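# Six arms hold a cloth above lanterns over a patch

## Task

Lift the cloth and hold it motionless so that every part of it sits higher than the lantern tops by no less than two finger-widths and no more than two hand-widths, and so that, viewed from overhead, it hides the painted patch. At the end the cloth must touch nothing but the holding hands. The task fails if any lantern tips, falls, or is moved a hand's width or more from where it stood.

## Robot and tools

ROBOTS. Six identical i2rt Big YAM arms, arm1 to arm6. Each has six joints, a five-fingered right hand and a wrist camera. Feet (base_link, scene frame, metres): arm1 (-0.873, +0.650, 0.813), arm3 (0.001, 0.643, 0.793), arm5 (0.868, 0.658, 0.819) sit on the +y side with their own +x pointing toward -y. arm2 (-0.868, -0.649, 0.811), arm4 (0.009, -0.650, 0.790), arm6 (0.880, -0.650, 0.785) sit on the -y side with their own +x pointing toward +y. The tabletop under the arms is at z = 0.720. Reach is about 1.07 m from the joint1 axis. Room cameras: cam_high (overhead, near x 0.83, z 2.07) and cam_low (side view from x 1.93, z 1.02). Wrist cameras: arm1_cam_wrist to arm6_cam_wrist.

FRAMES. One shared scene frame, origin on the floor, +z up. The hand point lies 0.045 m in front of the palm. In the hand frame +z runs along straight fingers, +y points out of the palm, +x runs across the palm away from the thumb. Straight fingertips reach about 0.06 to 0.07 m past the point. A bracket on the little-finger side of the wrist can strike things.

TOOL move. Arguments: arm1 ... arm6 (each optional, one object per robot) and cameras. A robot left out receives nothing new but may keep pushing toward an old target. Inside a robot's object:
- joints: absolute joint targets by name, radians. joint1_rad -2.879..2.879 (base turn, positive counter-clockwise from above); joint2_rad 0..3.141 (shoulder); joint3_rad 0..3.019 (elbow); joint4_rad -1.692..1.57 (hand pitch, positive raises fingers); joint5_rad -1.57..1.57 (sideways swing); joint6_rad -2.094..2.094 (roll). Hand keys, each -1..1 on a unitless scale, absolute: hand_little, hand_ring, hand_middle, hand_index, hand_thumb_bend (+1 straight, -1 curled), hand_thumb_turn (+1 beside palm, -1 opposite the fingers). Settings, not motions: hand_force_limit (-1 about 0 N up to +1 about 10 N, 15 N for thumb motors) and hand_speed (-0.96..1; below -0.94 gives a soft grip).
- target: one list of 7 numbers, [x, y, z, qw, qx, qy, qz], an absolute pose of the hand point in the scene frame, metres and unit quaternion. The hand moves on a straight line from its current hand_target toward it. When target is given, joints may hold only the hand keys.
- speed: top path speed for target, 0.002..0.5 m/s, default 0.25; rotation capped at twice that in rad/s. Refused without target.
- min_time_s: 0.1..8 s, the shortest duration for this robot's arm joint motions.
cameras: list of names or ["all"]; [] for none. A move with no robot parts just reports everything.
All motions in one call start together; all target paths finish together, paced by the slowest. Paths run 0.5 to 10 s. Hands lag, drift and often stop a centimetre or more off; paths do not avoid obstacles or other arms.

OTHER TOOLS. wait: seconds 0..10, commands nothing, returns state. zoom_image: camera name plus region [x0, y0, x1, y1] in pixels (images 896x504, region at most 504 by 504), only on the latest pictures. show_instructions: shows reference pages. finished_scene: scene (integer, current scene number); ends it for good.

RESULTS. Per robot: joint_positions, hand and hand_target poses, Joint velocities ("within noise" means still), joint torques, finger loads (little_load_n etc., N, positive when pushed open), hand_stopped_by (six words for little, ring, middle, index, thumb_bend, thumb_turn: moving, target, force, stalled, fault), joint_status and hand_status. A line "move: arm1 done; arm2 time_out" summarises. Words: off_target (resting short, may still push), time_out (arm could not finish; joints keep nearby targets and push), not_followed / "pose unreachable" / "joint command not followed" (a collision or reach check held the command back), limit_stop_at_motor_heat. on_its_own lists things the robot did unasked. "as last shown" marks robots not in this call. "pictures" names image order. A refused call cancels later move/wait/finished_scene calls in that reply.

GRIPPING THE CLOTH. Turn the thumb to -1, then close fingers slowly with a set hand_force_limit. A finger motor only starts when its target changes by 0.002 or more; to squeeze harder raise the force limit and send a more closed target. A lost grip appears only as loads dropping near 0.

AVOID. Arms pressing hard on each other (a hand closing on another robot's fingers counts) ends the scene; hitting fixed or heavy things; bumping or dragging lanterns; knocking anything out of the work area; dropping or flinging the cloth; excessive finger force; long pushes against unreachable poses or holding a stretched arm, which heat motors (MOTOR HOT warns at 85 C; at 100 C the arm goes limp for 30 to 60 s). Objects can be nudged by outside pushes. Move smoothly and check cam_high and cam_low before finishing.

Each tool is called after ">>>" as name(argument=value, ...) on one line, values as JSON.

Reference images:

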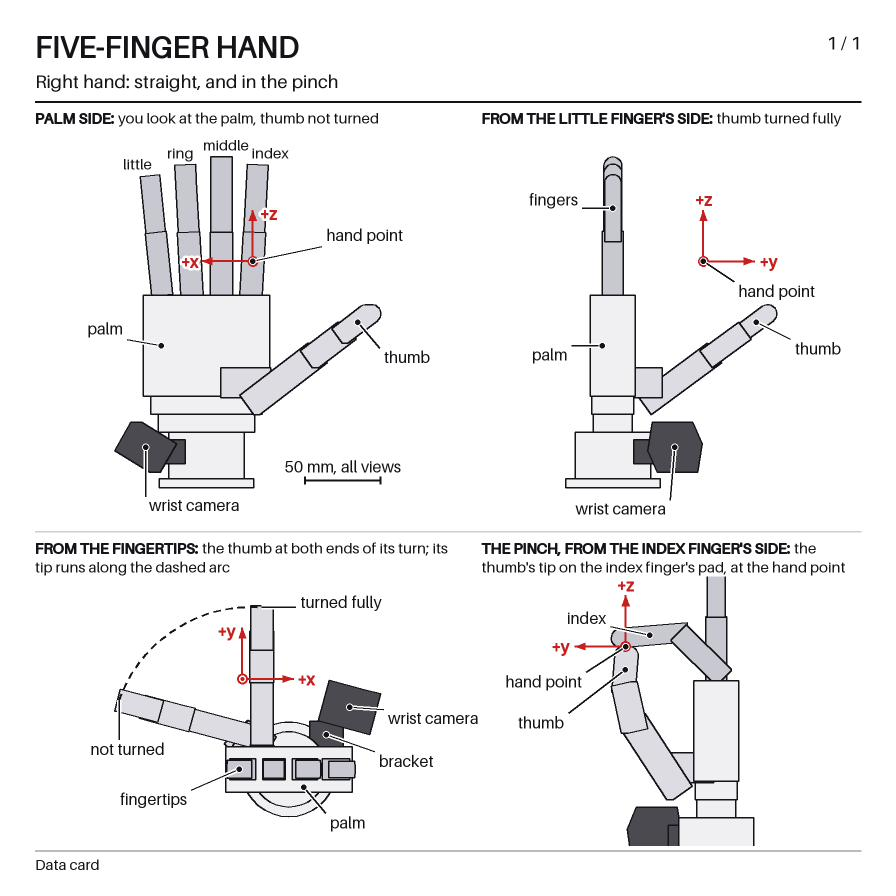

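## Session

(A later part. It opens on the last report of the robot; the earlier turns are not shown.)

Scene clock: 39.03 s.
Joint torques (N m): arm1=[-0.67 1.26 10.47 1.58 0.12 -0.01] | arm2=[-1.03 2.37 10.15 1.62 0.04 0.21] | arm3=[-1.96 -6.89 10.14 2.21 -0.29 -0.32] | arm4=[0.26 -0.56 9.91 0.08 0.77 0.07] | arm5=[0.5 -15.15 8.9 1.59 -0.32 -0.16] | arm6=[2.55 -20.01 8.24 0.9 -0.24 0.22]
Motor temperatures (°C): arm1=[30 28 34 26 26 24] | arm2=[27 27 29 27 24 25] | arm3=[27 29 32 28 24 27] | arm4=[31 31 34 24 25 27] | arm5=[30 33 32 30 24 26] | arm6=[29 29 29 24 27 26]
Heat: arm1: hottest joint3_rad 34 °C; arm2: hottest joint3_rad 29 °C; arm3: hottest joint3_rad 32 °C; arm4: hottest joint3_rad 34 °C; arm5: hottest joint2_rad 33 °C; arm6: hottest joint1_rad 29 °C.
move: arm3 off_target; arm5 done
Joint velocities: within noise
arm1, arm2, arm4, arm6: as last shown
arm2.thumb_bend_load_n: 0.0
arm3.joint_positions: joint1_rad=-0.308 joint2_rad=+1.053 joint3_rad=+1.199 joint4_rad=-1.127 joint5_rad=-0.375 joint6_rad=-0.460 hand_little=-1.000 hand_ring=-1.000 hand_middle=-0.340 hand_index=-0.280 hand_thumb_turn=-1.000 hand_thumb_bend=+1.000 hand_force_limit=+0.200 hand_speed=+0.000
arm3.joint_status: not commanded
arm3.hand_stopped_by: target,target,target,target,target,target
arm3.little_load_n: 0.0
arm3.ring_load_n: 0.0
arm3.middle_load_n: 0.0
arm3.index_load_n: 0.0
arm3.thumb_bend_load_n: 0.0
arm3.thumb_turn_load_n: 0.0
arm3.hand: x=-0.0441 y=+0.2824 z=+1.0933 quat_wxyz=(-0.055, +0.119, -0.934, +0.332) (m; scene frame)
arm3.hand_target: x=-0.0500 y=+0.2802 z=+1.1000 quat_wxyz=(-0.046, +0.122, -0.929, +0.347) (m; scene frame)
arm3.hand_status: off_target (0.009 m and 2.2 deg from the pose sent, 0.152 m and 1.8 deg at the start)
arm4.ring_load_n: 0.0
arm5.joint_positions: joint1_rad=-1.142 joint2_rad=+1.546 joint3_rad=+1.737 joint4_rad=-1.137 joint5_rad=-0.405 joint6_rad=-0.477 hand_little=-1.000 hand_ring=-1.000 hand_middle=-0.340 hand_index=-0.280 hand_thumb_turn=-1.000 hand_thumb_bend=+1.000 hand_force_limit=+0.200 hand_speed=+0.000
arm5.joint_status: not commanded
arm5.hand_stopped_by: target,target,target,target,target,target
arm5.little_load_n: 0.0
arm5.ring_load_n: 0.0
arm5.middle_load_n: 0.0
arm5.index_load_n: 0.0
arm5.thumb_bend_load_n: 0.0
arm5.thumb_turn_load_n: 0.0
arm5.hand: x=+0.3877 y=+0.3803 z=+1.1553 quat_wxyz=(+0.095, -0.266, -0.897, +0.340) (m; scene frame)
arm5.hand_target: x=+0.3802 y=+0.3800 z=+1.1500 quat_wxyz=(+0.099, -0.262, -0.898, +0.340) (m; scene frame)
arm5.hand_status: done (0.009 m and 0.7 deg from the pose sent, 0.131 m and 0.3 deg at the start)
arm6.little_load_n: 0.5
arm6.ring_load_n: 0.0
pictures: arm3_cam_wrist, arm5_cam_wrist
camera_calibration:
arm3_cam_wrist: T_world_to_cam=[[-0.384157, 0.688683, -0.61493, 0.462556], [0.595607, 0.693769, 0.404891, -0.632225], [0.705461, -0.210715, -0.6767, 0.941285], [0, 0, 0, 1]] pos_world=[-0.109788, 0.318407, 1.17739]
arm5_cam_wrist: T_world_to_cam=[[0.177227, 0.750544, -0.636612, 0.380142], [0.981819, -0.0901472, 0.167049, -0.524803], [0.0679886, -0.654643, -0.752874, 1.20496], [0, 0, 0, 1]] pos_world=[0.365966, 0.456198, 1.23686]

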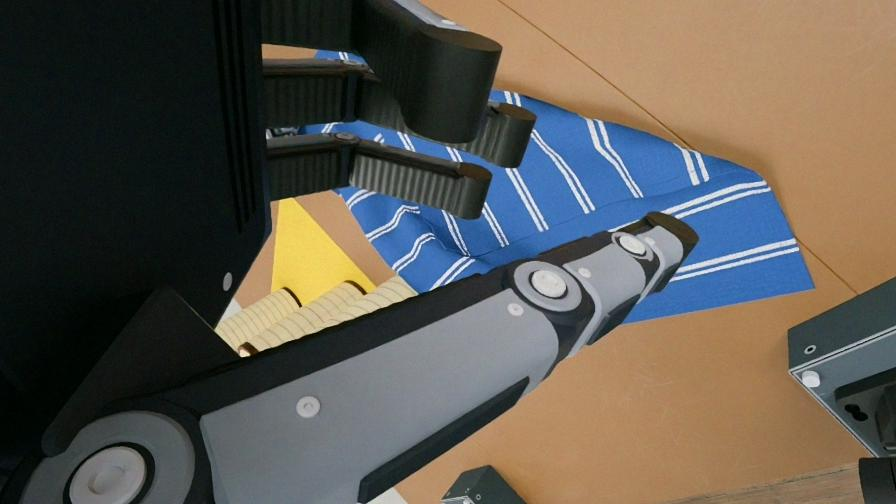

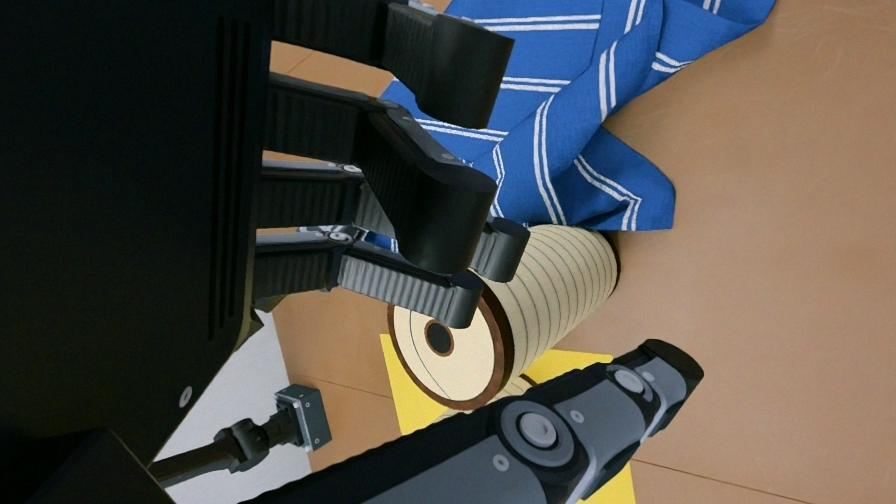

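>>> move(arm5={"target": [0.385, 0.305, 0.82, -0.1356, 0.3579, 0.8640, -0.3274], "speed": 0.3, "joints": {"hand_index": -0.28, "hand_middle": -0.34}}, arm6={"target": [0.357, -0.190, 0.735, 0.3070, -0.8212, -0.4505, 0.1684], "speed": 0.1}, arm3={"target": [-0.10, 0.28, 1.10, 0.0457, -0.1223, 0.9287, -0.3472], "speed": 0.2})

>>> move(arm6={"joints": {"hand_thumb_bend": 1.0, "hand_speed": -0.3}})

>>> move(arm6={"target": [0.365, -0.205, 0.81, 0.3070, -0.8212, -0.4505, 0.1684], "speed": 0.2}, cameras=["arm5_cam_wrist", "arm6_cam_wrist"])

Scene clock: 41.90 s.
Joint torques (N m): arm1=[-0.73 1.32 10.48 1.57 0.12 0] | arm2=[-1.08 2.2 10.17 1.62 0.04 0.2] | arm3=[-1.9 -4.89 13.53 0.83 -0.34 -0.33] | arm4=[0.26 -0.62 9.92 0.08 0.77 0.07] | arm5=[1.2 -16.73 7.68 1.76 -0.01 0.13] | arm6=[1.38 -18.73 8.91 2.25 -0.3 0.23]
Motor temperatures (°C): arm1=[30 28 34 26 26 24] | arm2=[27 27 29 27 24 25] | arm3=[27 29 33 28 24 27] | arm4=[31 31 34 24 25 27] | arm5=[30 33 32 30 24 26] | arm6=[29 30 29 24 27 26]
Heat: arm1: hottest joint3_rad 34 °C; arm2: hottest joint3_rad 29 °C; arm3: hottest joint3_rad 33 °C; arm4: hottest joint3_rad 34 °C; arm5: hottest joint2_rad 33 °C; arm6: hottest joint2_rad 30 °C.
move: arm3 off_target; arm5 done; arm6 off_target
Joint velocities: within noise
arm1.joint_positions: joint1_rad=+0.018 joint2_rad=+0.630 joint3_rad=+1.401 joint4_rad=-1.422 joint5_rad=+0.224 joint6_rad=-1.070 hand_little=+1.000 hand_ring=+1.000 hand_middle=+1.000 hand_index=+1.000 hand_thumb_turn=+1.000 hand_thumb_bend=+1.000 hand_force_limit=+0.000 hand_speed=-0.800
arm1.joint_status: not commanded
arm1.hand_stopped_by: target,target,target,target,target,target
arm1.little_load_n: 0.0
arm1.ring_load_n: 0.0
arm1.middle_load_n: -0.5
arm1.index_load_n: 0.0
arm1.thumb_bend_load_n: 0.0
arm1.thumb_turn_load_n: 0.0
arm1.hand: x=-0.9440 y=+0.4511 z=+1.2901 quat_wxyz=(+0.315, +0.418, -0.786, +0.328) (m; scene frame)
arm1.hand_target: x=-0.9438 y=+0.4520 z=+1.2992 quat_wxyz=(+0.320, +0.415, -0.783, +0.337) (m; scene frame)
arm1.hand_status: not commanded
arm2.joint_positions: joint1_rad=-0.513 joint2_rad=+0.626 joint3_rad=+1.341 joint4_rad=-1.519 joint5_rad=+0.203 joint6_rad=-1.266 hand_little=+1.000 hand_ring=+1.000 hand_middle=+1.000 hand_index=+1.000 hand_thumb_turn=+1.000 hand_thumb_bend=+1.000 hand_force_limit=+0.000 hand_speed=-0.800
arm2.joint_status: not commanded
arm2.hand_stopped_by: target,target,target,target,target,target
arm2.little_load_n: 0.0
arm2.ring_load_n: 0.0
arm2.middle_load_n: 0.0
arm2.index_load_n: 0.0
arm2.thumb_bend_load_n: 0.0
arm2.thumb_turn_load_n: 0.0
arm2.hand: x=-0.6956 y=-0.5366 z=+1.2517 quat_wxyz=(-0.153, +0.879, +0.285, +0.350) (m; scene frame)
arm2.hand_target: x=-0.6954 y=-0.5363 z=+1.2625 quat_wxyz=(-0.162, +0.874, +0.282, +0.360) (m; scene frame)
arm2.hand_status: not commanded
arm3.joint_positions: joint1_rad=-0.453 joint2_rad=+1.086 joint3_rad=+1.199 joint4_rad=-1.134 joint5_rad=-0.456 joint6_rad=-0.590 hand_little=-1.000 hand_ring=-1.000 hand_middle=-0.340 hand_index=-0.280 hand_thumb_turn=-1.000 hand_thumb_bend=+1.000 hand_force_limit=+0.200 hand_speed=+0.000
arm3.joint_status: not commanded
arm3.hand_stopped_by: target,target,target,target,target,target
arm3.little_load_n: 0.0
arm3.ring_load_n: 0.0
arm3.middle_load_n: 0.0
arm3.index_load_n: 0.0
arm3.thumb_bend_load_n: -0.5
arm3.thumb_turn_load_n: 0.0
arm3.hand: x=-0.0912 y=+0.2872 z=+1.0837 quat_wxyz=(-0.054, +0.119, -0.932, +0.338) (m; scene frame)
arm3.hand_target: x=-0.0998 y=+0.2805 z=+1.0996 quat_wxyz=(-0.045, +0.122, -0.929, +0.347) (m; scene frame)
arm3.hand_status: off_target (0.020 m and 1.6 deg from the pose sent, 0.056 m and 2.2 deg at the start)
arm4: as last shown
arm4.index_load_n: 0.5
arm5.joint_positions: joint1_rad=-0.987 joint2_rad=+1.784 joint3_rad=+1.120 joint4_rad=-0.194 joint5_rad=-0.167 joint6_rad=-0.189 hand_little=-1.000 hand_ring=-1.000 hand_middle=-0.340 hand_index=-0.280 hand_thumb_turn=-1.000 hand_thumb_bend=+1.000 hand_force_limit=+0.200 hand_speed=+0.000
arm5.joint_status: all done
arm5.hand_stopped_by: target,target,target,target,target,target
arm5.little_load_n: 0.0
arm5.ring_load_n: 0.0
arm5.middle_load_n: 0.0
arm5.index_load_n: 0.0
arm5.thumb_bend_load_n: 0.0
arm5.thumb_turn_load_n: 0.0
arm5.hand: x=+0.3855 y=+0.3121 z=+0.8262 quat_wxyz=(+0.138, -0.356, -0.865, +0.326) (m; scene frame)
arm5.hand_target: x=+0.3852 y=+0.3053 z=+0.8199 quat_wxyz=(+0.136, -0.358, -0.864, +0.327) (m; scene frame)
arm5.hand_status: done (0.009 m and 0.4 deg from the pose sent, 0.344 m and 12.1 deg at the start)
arm6.joint_positions: joint1_rad=+0.749 joint2_rad=+2.061 joint3_rad=+1.438 joint4_rad=-0.237 joint5_rad=-0.144 joint6_rad=-0.176 hand_little=-1.000 hand_ring=-1.000 hand_middle=-0.330 hand_index=-0.270 hand_thumb_turn=-1.000 hand_thumb_bend=+0.392 hand_force_limit=+0.200 hand_speed=-0.500
arm6.joint_status: not commanded
arm6.hand_stopped_by: target,target,target,target,force,target
arm6.little_load_n: 0.0
arm6.ring_load_n: 0.0
arm6.middle_load_n: 3.5
arm6.index_load_n: 0.0
arm6.thumb_bend_load_n: 8.0
arm6.thumb_turn_load_n: 2.0
arm6.hand: x=+0.3608 y=-0.1888 z=+0.7537 quat_wxyz=(-0.313, +0.819, +0.451, -0.166) (m; scene frame)
arm6.hand_target: x=+0.3575 y=-0.1904 z=+0.7355 quat_wxyz=(-0.307, +0.821, +0.451, -0.168) (m; scene frame)
arm6.hand_status: off_target (0.019 m and 0.8 deg from the pose sent, 0.042 m and 2.6 deg at the start)
pictures: none

Scene clock: 43.00 s.
Joint torques (N m): arm1=[-0.73 1.32 10.48 1.58 0.12 -0.01] | arm2=[-0.97 2.26 10.18 1.63 0.03 0.21] | arm3=[-1.85 -4.95 13.55 0.85 -0.34 -0.32] | arm4=[0.21 -0.62 9.92 0.09 0.78 0.07] | arm5=[1.2 -16.73 7.68 1.74 -0.01 0.13] | arm6=[2.61 -19.6 8.94 2.03 -0.3 0.24]
Motor temperatures (°C): arm1=[30 28 34 26 26 24] | arm2=[27 27 29 27 24 25] | arm3=[27 29 33 28 24 27] | arm4=[31 31 34 24 25 27] | arm5=[30 33 32 30 24 26] | arm6=[29 30 29 24 27 26]
Heat: arm1: hottest joint3_rad 34 °C; arm2: hottest joint3_rad 29 °C; arm3: hottest joint3_rad 33 °C; arm4: hottest joint3_rad 34 °C; arm5: hottest joint2_rad 33 °C; arm6: hottest joint2_rad 30 °C.
move: arm6 done
Joint velocities: within noise
arm1, arm2, arm3, arm5: as last shown
arm1.middle_load_n: 0.0
arm1.index_load_n: 0.5
arm3.joint_positions: joint1_rad=-0.453 joint2_rad=+1.086 joint3_rad=+1.199 joint4_rad=-1.134 joint5_rad=-0.456 joint6_rad=-0.591 hand_little=-1.000 hand_ring=-1.000 hand_middle=-0.340 hand_index=-0.280 hand_thumb_turn=-1.000 hand_thumb_bend=+1.000 hand_force_limit=+0.200 hand_speed=+0.000
arm3.thumb_bend_load_n: 0.0
arm4.joint_positions: joint1_rad=+0.933 joint2_rad=+0.823 joint3_rad=+0.857 joint4_rad=-1.502 joint5_rad=+0.754 joint6_rad=+1.435 hand_little=-1.000 hand_ring=-1.000 hand_middle=-0.400 hand_index=-0.280 hand_thumb_turn=-1.000 hand_thumb_bend=+1.000 hand_force_limit=+0.200 hand_speed=-0.300
arm4.joint_status: not commanded
arm4.hand_stopped_by: target,target,target,target,target,target
arm4.little_load_n: 0.0
arm4.ring_load_n: 0.0
arm4.middle_load_n: 0.0
arm4.index_load_n: 0.0
arm4.thumb_bend_load_n: 0.0
arm4.thumb_turn_load_n: 0.0
arm4.hand: x=-0.1279 y=-0.4284 z=+1.0013 quat_wxyz=(-0.352, +0.892, -0.264, +0.099) (m; scene frame)
arm4.hand_target: x=-0.1300 y=-0.4299 z=+1.0001 quat_wxyz=(-0.352, +0.893, -0.260, +0.102) (m; scene frame)
arm4.hand_status: not commanded
arm5.joint_positions: joint1_rad=-0.987 joint2_rad=+1.784 joint3_rad=+1.120 joint4_rad=-0.194 joint5_rad=-0.167 joint6_rad=-0.188 hand_little=-1.000 hand_ring=-1.000 hand_middle=-0.340 hand_index=-0.280 hand_thumb_turn=-1.000 hand_thumb_bend=+1.000 hand_force_limit=+0.200 hand_speed=+0.000
arm6.joint_positions: joint1_rad=+0.749 joint2_rad=+2.061 joint3_rad=+1.438 joint4_rad=-0.235 joint5_rad=-0.145 joint6_rad=-0.176 hand_little=-1.000 hand_ring=-1.000 hand_middle=-0.330 hand_index=-0.270 hand_thumb_turn=-1.000 hand_thumb_bend=+1.000 hand_force_limit=+0.200 hand_speed=-0.300
arm6.joint_status: all done
arm6.hand_stopped_by: target,target,target,target,target,target
arm6.little_load_n: 0.0
arm6.ring_load_n: 0.0
arm6.middle_load_n: 0.5
arm6.index_load_n: 0.0
arm6.thumb_bend_load_n: 0.0
arm6.thumb_turn_load_n: 0.0
arm6.hand: x=+0.3604 y=-0.1887 z=+0.7539 quat_wxyz=(-0.313, +0.819, +0.451, -0.166) (m; scene frame)
arm6.hand_target: x=+0.3574 y=-0.1905 z=+0.7355 quat_wxyz=(-0.307, +0.821, +0.451, -0.168) (m; scene frame)
arm6.hand_status: not commanded
pictures: none

Scene clock: 44.27 s.
Joint torques (N m): arm1=[-0.62 1.32 10.45 1.57 0.13 0] | arm2=[-1.03 2.14 10.15 1.62 0.04 0.2] | arm3=[-1.9 -4.89 13.57 0.81 -0.34 -0.32] | arm4=[0.26 -0.62 9.92 0.06 0.77 0.08] | arm5=[1.14 -16.73 7.66 1.74 -0.01 0.12] | arm6=[2.49 -20.19 8.95 0.88 -0.08 0.27]
Motor temperatures (°C): arm1=[30 28 34 26 26 24] | arm2=[27 27 29 27 24 25] | arm3=[27 29 33 27 24 27] | arm4=[31 31 34 24 25 27] | arm5=[30 33 32 30 24 26] | arm6=[29 30 29 24 27 26]
Heat: arm1: hottest joint3_rad 34 °C; arm2: hottest joint3_rad 29 °C; arm3: hottest joint3_rad 33 °C; arm4: hottest joint3_rad 34 °C; arm5: hottest joint2_rad 33 °C; arm6: hottest joint2_rad 30 °C.
move: arm6 off_target
Joint velocities: within noise
arm1, arm2, arm3, arm4, arm5: as last shown
arm1.index_load_n: 0.0
arm3.thumb_bend_load_n: 0.5
arm5.index_load_n: 0.5
arm6.joint_positions: joint1_rad=+0.752 joint2_rad=+1.946 joint3_rad=+1.438 joint4_rad=-0.334 joint5_rad=-0.145 joint6_rad=-0.171 hand_little=-1.000 hand_ring=-1.000 hand_middle=-0.330 hand_index=-0.270 hand_thumb_turn=-1.000 hand_thumb_bend=+1.000 hand_force_limit=+0.200 hand_speed=-0.300
arm6.joint_status: not commanded
arm6.hand_stopped_by: target,target,target,target,target,target
arm6.little_load_n: 0.0
arm6.ring_load_n: 0.0
arm6.middle_load_n: 0.0
arm6.index_load_n: 0.0
arm6.thumb_bend_load_n: 0.0
arm6.thumb_turn_load_n: 0.0
arm6.hand: x=+0.3650 y=-0.1970 z=+0.8180 quat_wxyz=(-0.320, +0.816, +0.450, -0.169) (m; scene frame)
arm6.hand_target: x=+0.3649 y=-0.2050 z=+0.8102 quat_wxyz=(-0.307, +0.821, +0.451, -0.168) (m; scene frame)
arm6.hand_status: off_target (0.011 m and 1.6 deg from the pose sent, 0.059 m and 0.8 deg at the start)
pictures: arm5_cam_wrist, arm6_cam_wrist
camera_calibration:
arm5_cam_wrist: T_world_to_cam=[[0.322015, 0.704096, -0.632894, 0.177849], [0.943443, -0.294352, 0.152554, -0.383333], [-0.0788815, -0.646224, -0.75906, 0.971737], [0, 0, 0, 1]] pos_world=[0.381035, 0.389902, 0.908646]
arm6_cam_wrist: T_world_to_cam=[[0.761363, -0.134138, -0.634297, 0.211803], [-0.0919483, -0.990814, 0.099165, -0.222633], [-0.641772, -0.0171781, -0.766703, 0.973418], [0, 0, 0, 1]] pos_world=[0.442983, -0.175455, 0.902746]

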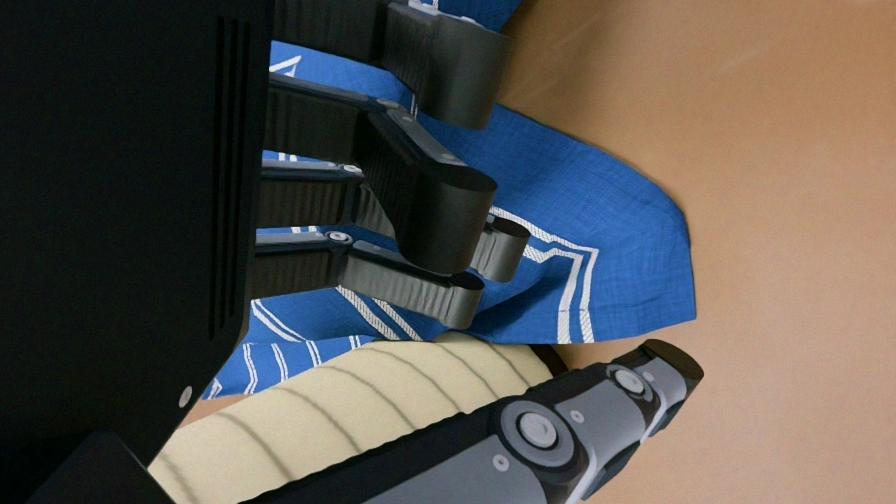

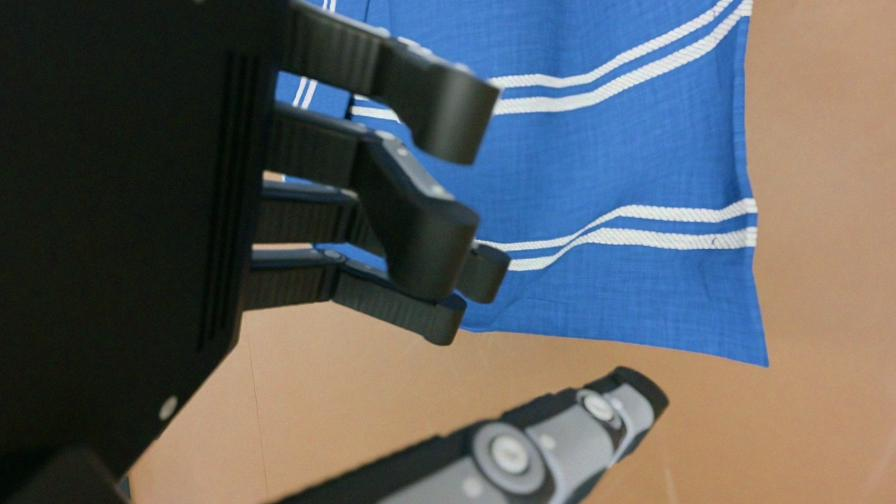

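>>> move(arm5={"target": [0.384, 0.295, 0.68, -0.1498, 0.3952, 0.8475, -0.3211], "speed": 0.15, "joints": {"hand_speed": -0.5}}, arm6={"target": [0.386, -0.200, 0.68, 0.3236, -0.8654, -0.3584, 0.1340], "speed": 0.15, "joints": {"hand_speed": -0.5}}, cameras=["arm5_cam_wrist", "arm6_cam_wrist"])

Scene clock: 46.47 s.
Joint torques (N m): arm1=[-0.67 1.32 10.47 1.59 0.12 -0.01] | arm2=[-0.97 2.26 10.15 1.61 0.03 0.21] | arm3=[-1.79 -4.89 13.53 0.81 -0.34 -0.33] | arm4=[0.26 -0.62 9.91 0.08 0.77 0.08] | arm5=[1.55 -12.4 5.44 1.4 0.17 0] | arm6=[2.26 -15.21 6.09 1.98 0.24 0.24]
Motor temperatures (°C): arm1=[30 28 34 26 26 24] | arm2=[27 27 29 27 24 25] | arm3=[27 29 34 27 24 27] | arm4=[31 31 35 24 25 27] | arm5=[30 32 32 30 24 26] | arm6=[29 30 29 24 27 26]
Heat: arm1: hottest joint3_rad 34 °C; arm2: hottest joint3_rad 29 °C; arm3: hottest joint3_rad 34 °C; arm4: hottest joint3_rad 35 °C; arm5: hottest joint2_rad 32 °C; arm6: hottest joint2_rad 30 °C.
move: arm5 off_target; arm6 off_target
Joint velocities: within noise
arm1, arm2, arm3, arm4: as last shown
arm2.ring_load_n: 0.5
arm2.thumb_bend_load_n: -0.5
arm2.thumb_turn_load_n: 0.5
arm3.thumb_bend_load_n: 0.0
arm4.ring_load_n: 0.5
arm5.joint_positions: joint1_rad=-0.962 joint2_rad=+1.990 joint3_rad=+1.082 joint4_rad=+0.151 joint5_rad=-0.093 joint6_rad=-0.090 hand_little=-1.000 hand_ring=-1.000 hand_middle=-0.340 hand_index=-0.280 hand_thumb_turn=-1.000 hand_thumb_bend=+1.000 hand_force_limit=+0.200 hand_speed=-0.500
arm5.joint_status: all done
arm5.hand_stopped_by: target,target,target,target,target,target
arm5.little_load_n: 0.0
arm5.ring_load_n: 0.0
arm5.middle_load_n: 0.0
arm5.index_load_n: 0.0
arm5.thumb_bend_load_n: 0.5
arm5.thumb_turn_load_n: -0.5
arm5.hand: x=+0.3638 y=+0.2912 z=+0.7357 quat_wxyz=(+0.172, -0.390, -0.832, +0.355) (m; scene frame)
arm5.hand_target: x=+0.3871 y=+0.2980 z=+0.6841 quat_wxyz=(+0.150, -0.395, -0.848, +0.321) (m; scene frame)
arm5.hand_status: off_target (0.059 m and 5.1 deg from the pose sent, 0.147 m and 5.1 deg at the start)
arm6.joint_positions: joint1_rad=+0.752 joint2_rad=+2.039 joint3_rad=+1.306 joint4_rad=-0.042 joint5_rad=-0.009 joint6_rad=-0.004 hand_little=-1.000 hand_ring=-1.000 hand_middle=-0.330 hand_index=-0.270 hand_thumb_turn=-1.000 hand_thumb_bend=+1.000 hand_force_limit=+0.200 hand_speed=-0.500
arm6.joint_status: all done
arm6.hand_stopped_by: target,target,target,target,target,target
arm6.little_load_n: 0.0
arm6.ring_load_n: 0.0
arm6.middle_load_n: -2.0
arm6.index_load_n: -2.5
arm6.thumb_bend_load_n: 0.5
arm6.thumb_turn_load_n: -0.5
arm6.hand: x=+0.3750 y=-0.1843 z=+0.7370 quat_wxyz=(-0.358, +0.851, +0.354, -0.149) (m; scene frame)
arm6.hand_target: x=+0.3887 y=-0.2024 z=+0.6835 quat_wxyz=(-0.324, +0.865, +0.358, -0.134) (m; scene frame)
arm6.hand_status: off_target (0.060 m and 4.6 deg from the pose sent, 0.140 m and 12.6 deg at the start)
pictures: arm5_cam_wrist, arm6_cam_wrist
camera_calibration:
arm5_cam_wrist: T_world_to_cam=[[0.340608, 0.63389, -0.694384, 0.201223], [0.920185, -0.376349, 0.107805, -0.289948], [-0.192994, -0.675681, -0.711483, 0.902949], [0, 0, 0, 1]] pos_world=[0.372531, 0.37343, 0.813417]
arm6_cam_wrist: T_world_to_cam=[[0.684487, -0.271818, -0.676456, 0.18902], [-0.296423, -0.951496, 0.0823944, -0.104831], [-0.666041, 0.14412, -0.731859, 0.931101], [0, 0, 0, 1]] pos_world=[0.459696, -0.182557, 0.817937]

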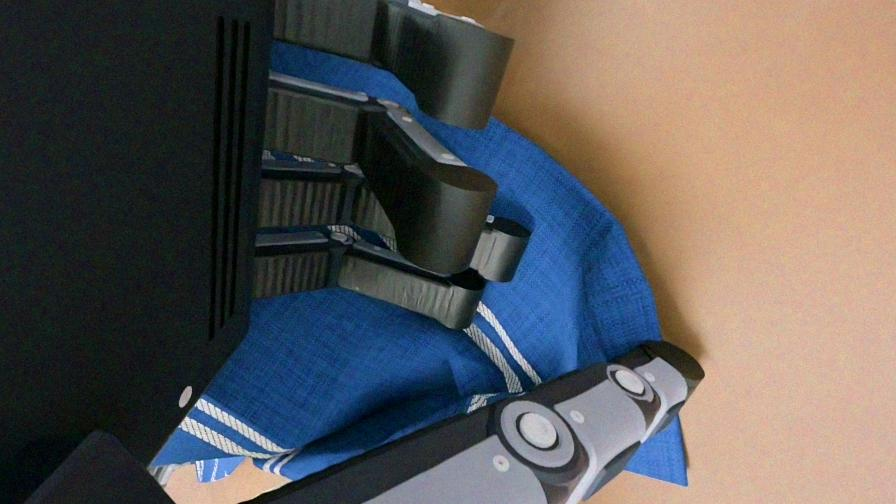

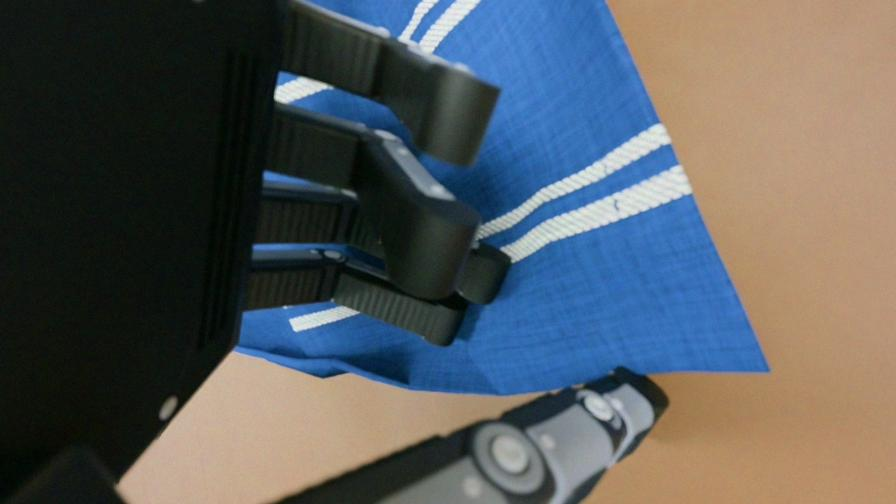

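>>> move(arm5={"target": [0.388, 0.287, 0.78, -0.1498, 0.3952, 0.8475, -0.3211], "speed": 0.15}, arm6={"target": [0.400, -0.207, 0.78, 0.3236, -0.8654, -0.3584, 0.1340], "speed": 0.15}, cameras=["arm5_cam_wrist", "arm6_cam_wrist"])

Scene clock: 48.20 s.
Joint torques (N m): arm1=[-0.62 1.38 10.47 1.59 0.12 0] | arm2=[-1.08 2.2 10.14 1.62 0.04 0.21] | arm3=[-2.02 -4.84 13.5 0.79 -0.34 -0.32] | arm4=[0.26 -0.56 9.92 0.06 0.77 0.08] | arm5=[1.32 -18.67 8.53 0.73 0.04 0.13] | arm6=[1.73 -19.6 8.44 0.81 -0.02 0.13]
Motor temperatures (°C): arm1=[30 28 34 26 26 24] | arm2=[27 27 30 27 24 25] | arm3=[27 29 34 27 24 27] | arm4=[31 31 35 24 25 27] | arm5=[30 32 32 30 24 26] | arm6=[29 30 29 24 27 26]
Heat: arm1: hottest joint3_rad 34 °C; arm2: hottest joint3_rad 30 °C; arm3: hottest joint3_rad 34 °C; arm4: hottest joint3_rad 35 °C; arm5: hottest joint2_rad 32 °C; arm6: hottest joint2_rad 30 °C.
move: arm5 off_target; arm6 done
Joint velocities: within noise
arm1, arm2, arm3, arm4: as last shown
arm2.ring_load_n: 0.0
arm2.thumb_bend_load_n: 0.0
arm2.thumb_turn_load_n: 0.0
arm3.thumb_bend_load_n: 0.5
arm4.ring_load_n: 0.0
arm5.joint_positions: joint1_rad=-0.942 joint2_rad=+1.877 joint3_rad=+1.082 joint4_rad=-0.060 joint5_rad=-0.079 joint6_rad=-0.088 hand_little=-1.000 hand_ring=-1.000 hand_middle=-0.340 hand_index=-0.280 hand_thumb_turn=-1.000 hand_thumb_bend=+1.000 hand_force_limit=+0.200 hand_speed=-0.500
arm5.joint_status: not commanded
arm5.hand_stopped_by: target,target,target,target,target,target
arm5.little_load_n: 0.0
arm5.ring_load_n: 0.0
arm5.middle_load_n: 0.0
arm5.index_load_n: 0.0
arm5.thumb_bend_load_n: 0.0
arm5.thumb_turn_load_n: 0.0
arm5.hand: x=+0.3929 y=+0.2980 z=+0.7729 quat_wxyz=(+0.150, -0.395, -0.850, +0.316) (m; scene frame)
arm5.hand_target: x=+0.3882 y=+0.2871 z=+0.7802 quat_wxyz=(+0.150, -0.395, -0.847, +0.321) (m; scene frame)
arm5.hand_status: off_target (0.014 m and 0.7 deg from the pose sent, 0.051 m and 5.1 deg at the start)
arm6.joint_positions: joint1_rad=+0.752 joint2_rad=+1.920 joint3_rad=+1.286 joint4_rad=-0.206 joint5_rad=-0.008 joint6_rad=-0.004 hand_little=-1.000 hand_ring=-1.000 hand_middle=-0.330 hand_index=-0.270 hand_thumb_turn=-1.000 hand_thumb_bend=+1.000 hand_force_limit=+0.200 hand_speed=-0.500
arm6.joint_status: not commanded
arm6.hand_stopped_by: target,target,target,target,target,target
arm6.little_load_n: 0.0
arm6.ring_load_n: 0.0
arm6.middle_load_n: 0.0
arm6.index_load_n: 0.0
arm6.thumb_bend_load_n: 0.0
arm6.thumb_turn_load_n: 0.0
arm6.hand: x=+0.3957 y=-0.2054 z=+0.7824 quat_wxyz=(-0.331, +0.862, +0.358, -0.137) (m; scene frame)
arm6.hand_target: x=+0.4000 y=-0.2070 z=+0.7800 quat_wxyz=(-0.324, +0.865, +0.358, -0.134) (m; scene frame)
arm6.hand_status: done (0.005 m and 1.0 deg from the pose sent, 0.055 m and 4.6 deg at the start)
pictures: arm5_cam_wrist, arm6_cam_wrist
camera_calibration:
arm5_cam_wrist: T_world_to_cam=[[0.387395, 0.67621, -0.62663, 0.129476], [0.912715, -0.37709, 0.157333, -0.353259], [-0.129906, -0.632885, -0.76327, 0.942166], [0, 0, 0, 1]] pos_world=[0.394659, 0.37552, 0.855839]
arm6_cam_wrist: T_world_to_cam=[[0.714072, -0.302078, -0.631545, 0.146801], [-0.301382, -0.946886, 0.112146, -0.142839], [-0.631878, 0.110256, -0.767186, 0.988305], [0, 0, 0, 1]] pos_world=[0.476613, -0.199873, 0.866944]

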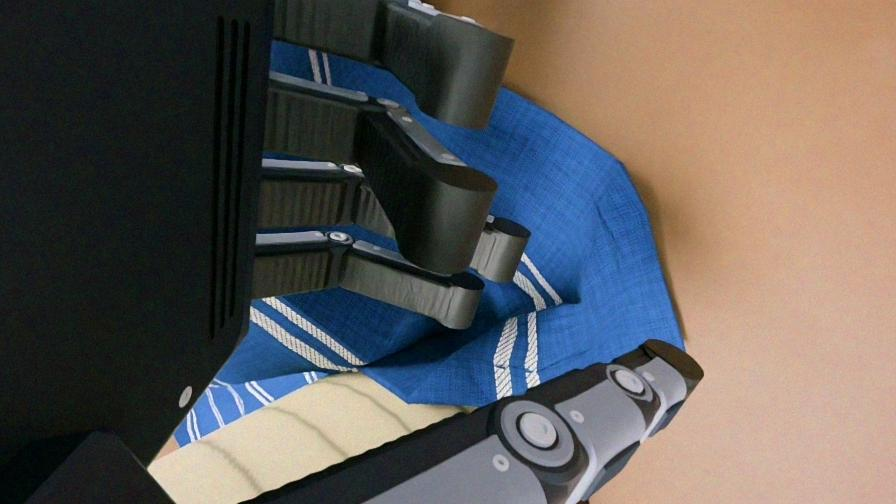

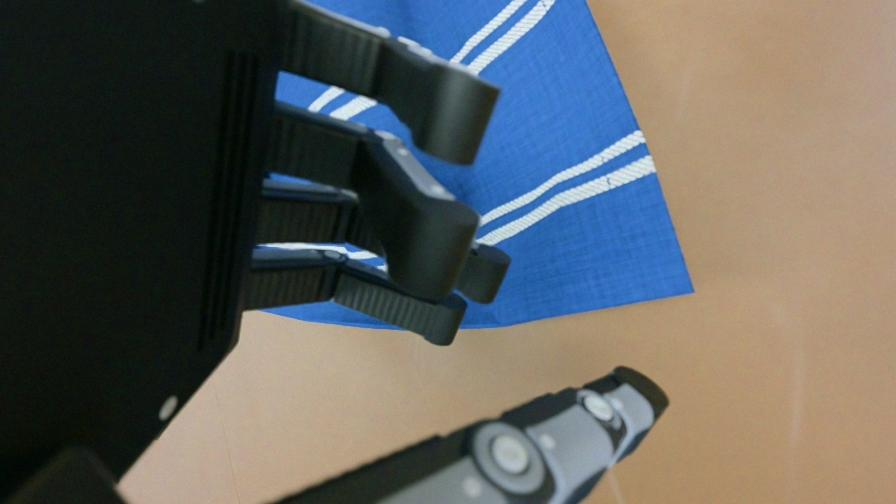

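>>> move(arm5={"target": [0.382, 0.288, 0.78, -0.1690, 0.4706, 0.8151, -0.2926], "speed": 0.15}, arm6={"target": [0.401, -0.190, 0.77, 0.3236, -0.8654, -0.3584, 0.1340], "speed": 0.15})

>>> move(arm5={"target": [0.382, 0.288, 0.685, -0.1690, 0.4706, 0.8151, -0.2926], "speed": 0.12}, arm6={"target": [0.401, -0.190, 0.685, 0.3236, -0.8654, -0.3584, 0.1340], "speed": 0.12}, cameras=["arm5_cam_wrist", "arm6_cam_wrist"])

Scene clock: 50.87 s.
Joint torques (N m): arm1=[-0.67 1.32 10.47 1.57 0.12 0] | arm2=[-0.97 2.2 10.17 1.61 0.03 0.2] | arm3=[-1.85 -4.89 13.59 0.83 -0.33 -0.33] | arm4=[0.21 -0.56 9.91 0.09 0.77 0.08] | arm5=[1.38 -18.32 9.28 0.69 0.13 0.12] | arm6=[0.91 -17.61 11.14 1.14 -0.18 0.05]
Motor temperatures (°C): arm1=[30 28 34 26 26 24] | arm2=[27 27 30 27 24 25] | arm3=[27 29 35 27 24 27] | arm4=[31 31 35 24 25 27] | arm5=[30 32 32 30 24 26] | arm6=[29 30 29 24 27 26]
Heat: arm1: hottest joint3_rad 34 °C; arm2: hottest joint3_rad 30 °C; arm3: hottest joint3_rad 35 °C; arm4: hottest joint3_rad 35 °C; arm5: hottest joint2_rad 32 °C; arm6: hottest joint2_rad 30 °C.
move: arm5 off_target; arm6 off_target
Joint velocities: within noise
arm1, arm2, arm3, arm4: as last shown
arm3.thumb_bend_load_n: 0.0
arm4.ring_load_n: 0.5
arm5.joint_positions: joint1_rad=-0.925 joint2_rad=+1.877 joint3_rad=+1.098 joint4_rad=-0.115 joint5_rad=+0.046 joint6_rad=+0.059 hand_little=-1.000 hand_ring=-1.000 hand_middle=-0.340 hand_index=-0.280 hand_thumb_turn=-1.000 hand_thumb_bend=+1.000 hand_force_limit=+0.200 hand_speed=-0.500
arm5.joint_status: not commanded
arm5.hand_stopped_by: target,target,target,target,target,target
arm5.little_load_n: 0.0
arm5.ring_load_n: 0.0
arm5.middle_load_n: 0.0
arm5.index_load_n: 0.0
arm5.thumb_bend_load_n: 0.0
arm5.thumb_turn_load_n: 0.0
arm5.hand: x=+0.3899 y=+0.3021 z=+0.7722 quat_wxyz=(+0.168, -0.471, -0.818, +0.284) (m; scene frame)
arm5.hand_target: x=+0.3824 y=+0.2883 z=+0.7802 quat_wxyz=(+0.169, -0.471, -0.815, +0.293) (m; scene frame)
arm5.hand_status: off_target (0.018 m and 1.0 deg from the pose sent, 0.016 m and 10.2 deg at the start)
arm6.joint_positions: joint1_rad=+0.733 joint2_rad=+1.928 joint3_rad=+1.286 joint4_rad=-0.206 joint5_rad=-0.019 joint6_rad=-0.012 hand_little=-1.000 hand_ring=-1.000 hand_middle=-0.330 hand_index=-0.270 hand_thumb_turn=-1.000 hand_thumb_bend=+1.000 hand_force_limit=+0.200 hand_speed=-0.500
arm6.joint_status: not commanded
arm6.hand_stopped_by: target,target,target,target,target,target
arm6.little_load_n: 0.0
arm6.ring_load_n: 0.0
arm6.middle_load_n: 0.0
arm6.index_load_n: 0.0
arm6.thumb_bend_load_n: 0.0
arm6.thumb_turn_load_n: 0.0
arm6.hand: x=+0.4039 y=-0.1986 z=+0.7775 quat_wxyz=(-0.327, +0.865, +0.356, -0.136) (m; scene frame)
arm6.hand_target: x=+0.4014 y=-0.1903 z=+0.7700 quat_wxyz=(-0.324, +0.865, +0.358, -0.134) (m; scene frame)
arm6.hand_status: off_target (0.012 m and 0.6 deg from the pose sent, 0.020 m and 1.0 deg at the start)
pictures: none

Scene clock: 52.30 s.
Joint torques (N m): arm1=[-0.62 1.26 10.45 1.58 0.12 -0.01] | arm2=[-0.97 2.2 10.15 1.61 0.04 0.21] | arm3=[-1.96 -4.89 13.59 0.79 -0.34 -0.32] | arm4=[0.26 -0.62 9.91 0.08 0.77 0.07] | arm5=[1.44 -12.75 6.34 1.37 0.17 0.04] | arm6=[1.38 -14.92 6.98 2.02 -0.06 0.07]
Motor temperatures (°C): arm1=[30 28 35 26 26 24] | arm2=[27 27 30 27 24 25] | arm3=[27 29 35 27 24 27] | arm4=[31 31 35 24 25 27] | arm5=[30 32 32 30 24 26] | arm6=[29 30 29 24 27 26]
Heat: arm1: hottest joint3_rad 35 °C; arm2: hottest joint3_rad 30 °C; arm3: hottest joint3_rad 35 °C; arm4: hottest joint3_rad 35 °C; arm5: hottest joint2_rad 32 °C; arm6: hottest joint2_rad 30 °C.
move: arm5 off_target; arm6 off_target
Joint velocities: within noise
arm1, arm2, arm3, arm4: as last shown
arm3.index_load_n: -0.5
arm4.ring_load_n: 0.0
arm5.joint_positions: joint1_rad=-0.924 joint2_rad=+1.987 joint3_rad=+1.099 joint4_rad=+0.083 joint5_rad=+0.047 joint6_rad=+0.067 hand_little=-1.000 hand_ring=-1.000 hand_middle=-0.340 hand_index=-0.281 hand_thumb_turn=-1.000 hand_thumb_bend=+1.000 hand_force_limit=+0.200 hand_speed=-0.500
arm5.joint_status: not commanded
arm5.hand_stopped_by: target,target,target,target,target,target
arm5.little_load_n: 0.5
arm5.ring_load_n: 0.0
arm5.middle_load_n: -3.0
arm5.index_load_n: -4.0
arm5.thumb_bend_load_n: 0.0
arm5.thumb_turn_load_n: -0.5
arm5.hand: x=+0.3679 y=+0.2866 z=+0.7343 quat_wxyz=(+0.185, -0.467, -0.802, +0.323) (m; scene frame)
arm5.hand_target: x=+0.3848 y=+0.2906 z=+0.6882 quat_wxyz=(+0.169, -0.471, -0.815, +0.293) (m; scene frame)
arm5.hand_status: off_target (0.051 m and 4.2 deg from the pose sent, 0.089 m and 1.0 deg at the start)
arm6.joint_positions: joint1_rad=+0.733 joint2_rad=+2.026 joint3_rad=+1.286 joint4_rad=-0.046 joint5_rad=-0.022 joint6_rad=-0.012 hand_little=-1.000 hand_ring=-1.000 hand_middle=-0.330 hand_index=-0.270 hand_thumb_turn=-1.000 hand_thumb_bend=+1.000 hand_force_limit=+0.200 hand_speed=-0.500
arm6.joint_status: not commanded
arm6.hand_stopped_by: target,target,target,target,target,target
arm6.little_load_n: -0.5
arm6.ring_load_n: 0.0
arm6.middle_load_n: -3.0
arm6.index_load_n: -2.5
arm6.thumb_bend_load_n: 0.5
arm6.thumb_turn_load_n: 0.0
arm6.hand: x=+0.3883 y=-0.1829 z=+0.7367 quat_wxyz=(-0.353, +0.854, +0.352, -0.148) (m; scene frame)
arm6.hand_target: x=+0.4033 y=-0.1925 z=+0.6878 quat_wxyz=(-0.323, +0.865, +0.358, -0.134) (m; scene frame)
arm6.hand_status: off_target (0.054 m and 4.0 deg from the pose sent, 0.093 m and 0.6 deg at the start)
pictures: arm5_cam_wrist, arm6_cam_wrist
camera_calibration:
arm5_cam_wrist: T_world_to_cam=[[0.478581, 0.574252, -0.664225, 0.145914], [0.835603, -0.530216, 0.143665, -0.246367], [-0.269683, -0.623784, -0.733597, 0.929216], [0, 0, 0, 1]] pos_world=[0.386627, 0.36521, 0.813984]
arm6_cam_wrist: T_world_to_cam=[[0.686181, -0.281732, -0.670659, 0.173343], [-0.300474, -0.949401, 0.0913976, -0.10413], [-0.662474, 0.138801, -0.736113, 0.940297], [0, 0, 0, 1]] pos_world=[0.472689, -0.180539, 0.817937]

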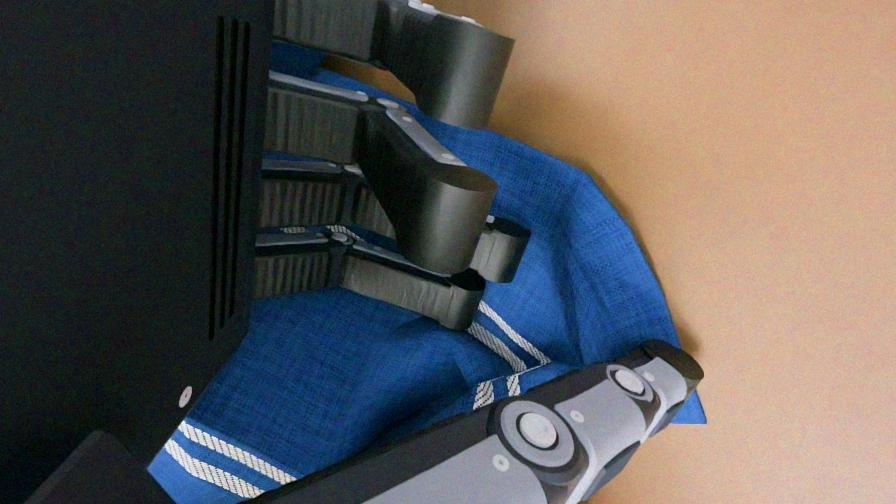

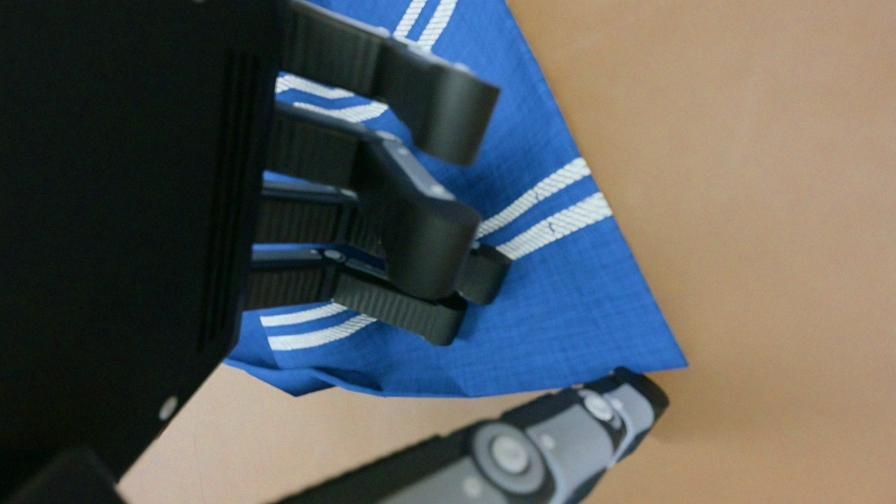

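>>> move(arm5={"joints": {"hand_thumb_bend": 0.1}}, arm6={"target": [0.407, -0.182, 0.75, 0.2478, -0.6625, 0.6625, -0.2478], "speed": 0.05}, cameras=["arm5_cam_wrist", "arm6_cam_wrist", "cam_high"])

Scene clock: 63.70 s.
Joint torques (N m): arm1=[-0.67 1.32 10.48 1.58 0.12 0] | arm2=[-1.03 2.2 10.17 1.61 0.04 0.21] | arm3=[-1.85 -4.95 13.53 0.79 -0.35 -0.32] | arm4=[0.26 -0.56 9.92 0.08 0.78 0.07] | arm5=[1.38 -12.92 6.2 1.28 0.16 0] | arm6=[2.96 -16.97 10.17 0.03 0.49 0.22]
Motor temperatures (°C): arm1=[30 28 35 26 26 24] | arm2=[27 27 30 27 24 25] | arm3=[27 29 37 27 24 27] | arm4=[30 31 35 24 25 27] | arm5=[30 32 32 30 24 26] | arm6=[29 30 29 24 28 26]
Heat: arm1: hottest joint3_rad 35 °C; arm2: hottest joint3_rad 30 °C; arm3: hottest joint3_rad 37 °C; arm4: hottest joint3_rad 35 °C; arm5: hottest joint2_rad 32 °C; arm6: hottest joint2_rad 30 °C.
move: arm5 off_target; arm6 off_target
Joint velocities: within noise
arm1, arm2, arm3, arm4: as last shown
arm3.index_load_n: 0.0
arm5.joint_positions: joint1_rad=-0.924 joint2_rad=+1.989 joint3_rad=+1.101 joint4_rad=+0.086 joint5_rad=+0.047 joint6_rad=+0.070 hand_little=-1.000 hand_ring=-1.000 hand_middle=-0.340 hand_index=-0.280 hand_thumb_turn=-1.000 hand_thumb_bend=+0.438 hand_force_limit=+0.200 hand_speed=-0.500
arm5.joint_status: hand_thumb_bend off_target (ended at +0.438, target +0.100)
arm5.hand_stopped_by: target,target,target,target,force,target
arm5.little_load_n: 0.0
arm5.ring_load_n: 0.0
arm5.middle_load_n: 2.0
arm5.index_load_n: -0.5
arm5.thumb_bend_load_n: 8.5
arm5.thumb_turn_load_n: 1.0
arm5.hand: x=+0.3668 y=+0.2856 z=+0.7346 quat_wxyz=(+0.185, -0.468, -0.801, +0.324) (m; scene frame)
arm5.hand_target: x=+0.3848 y=+0.2905 z=+0.6881 quat_wxyz=(+0.169, -0.471, -0.815, +0.293) (m; scene frame)
arm5.hand_status: not commanded
arm6.joint_positions: joint1_rad=+0.851 joint2_rad=+2.046 joint3_rad=+1.390 joint4_rad=-0.495 joint5_rad=+0.622 joint6_rad=+0.974 hand_little=-1.000 hand_ring=-1.000 hand_middle=-0.330 hand_index=-0.270 hand_thumb_turn=-1.000 hand_thumb_bend=+1.000 hand_force_limit=+0.200 hand_speed=-0.500
arm6.joint_status: not commanded
arm6.hand_stopped_by: target,target,target,target,target,target
arm6.little_load_n: 0.0
arm6.ring_load_n: 0.0
arm6.middle_load_n: -0.5
arm6.index_load_n: -1.0
arm6.thumb_bend_load_n: 0.0
arm6.thumb_turn_load_n: 0.0
arm6.hand: x=+0.4087 y=-0.1828 z=+0.7381 quat_wxyz=(-0.360, +0.926, -0.108, +0.021) (m; scene frame)
arm6.hand_target: x=+0.4058 y=-0.1888 z=+0.7146 quat_wxyz=(-0.349, +0.931, -0.099, +0.037) (m; scene frame)
arm6.hand_status: off_target (0.012 m and 77.5 deg from the pose sent, 0.023 m and 135.0 deg at the start; the path was cut at 10 s, short of the pose sent)
pictures: arm5_cam_wrist, arm6_cam_wrist, cam_high
camera_calibration:
arm5_cam_wrist: T_world_to_cam=[[0.478371, 0.570959, -0.667209, 0.150416], [0.834879, -0.531278, 0.143949, -0.245634], [-0.272284, -0.625899, -0.730829, 0.928084], [0, 0, 0, 1]] pos_world=[0.385823, 0.364506, 0.813988]
arm6_cam_wrist: T_world_to_cam=[[0.104148, -0.756249, -0.645942, 0.293193], [-0.956364, -0.254417, 0.143664, 0.258398], [-0.272984, 0.602793, -0.749747, 0.890528], [0, 0, 0, 1]] pos_world=[0.459688, -0.249336, 0.819933]

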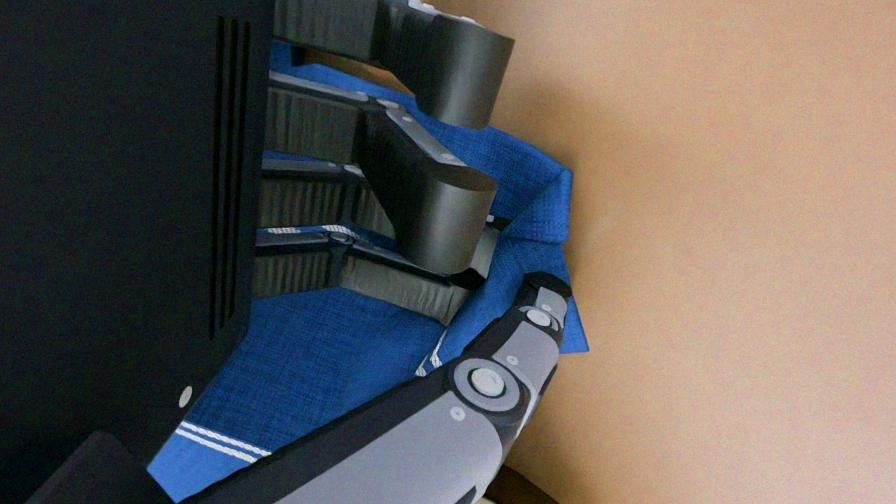

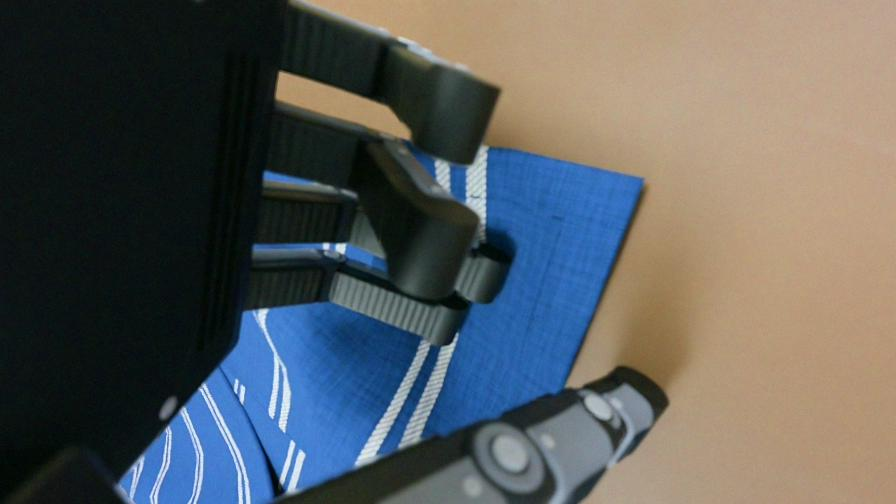

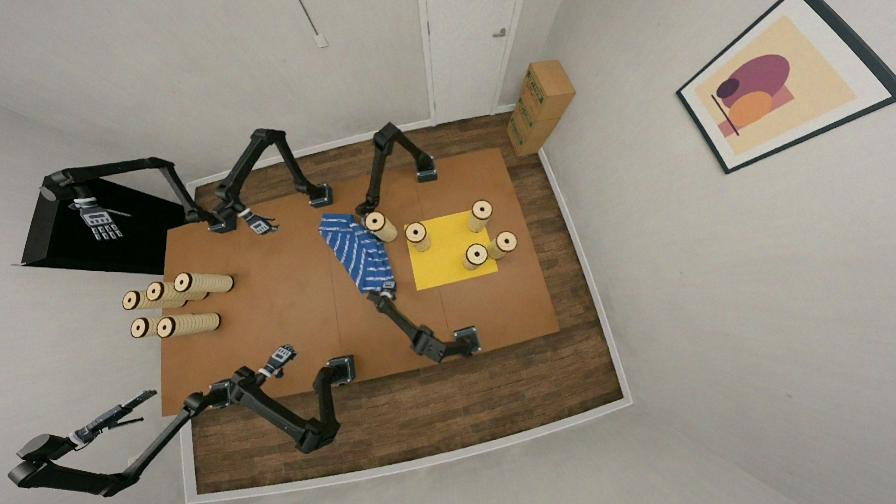

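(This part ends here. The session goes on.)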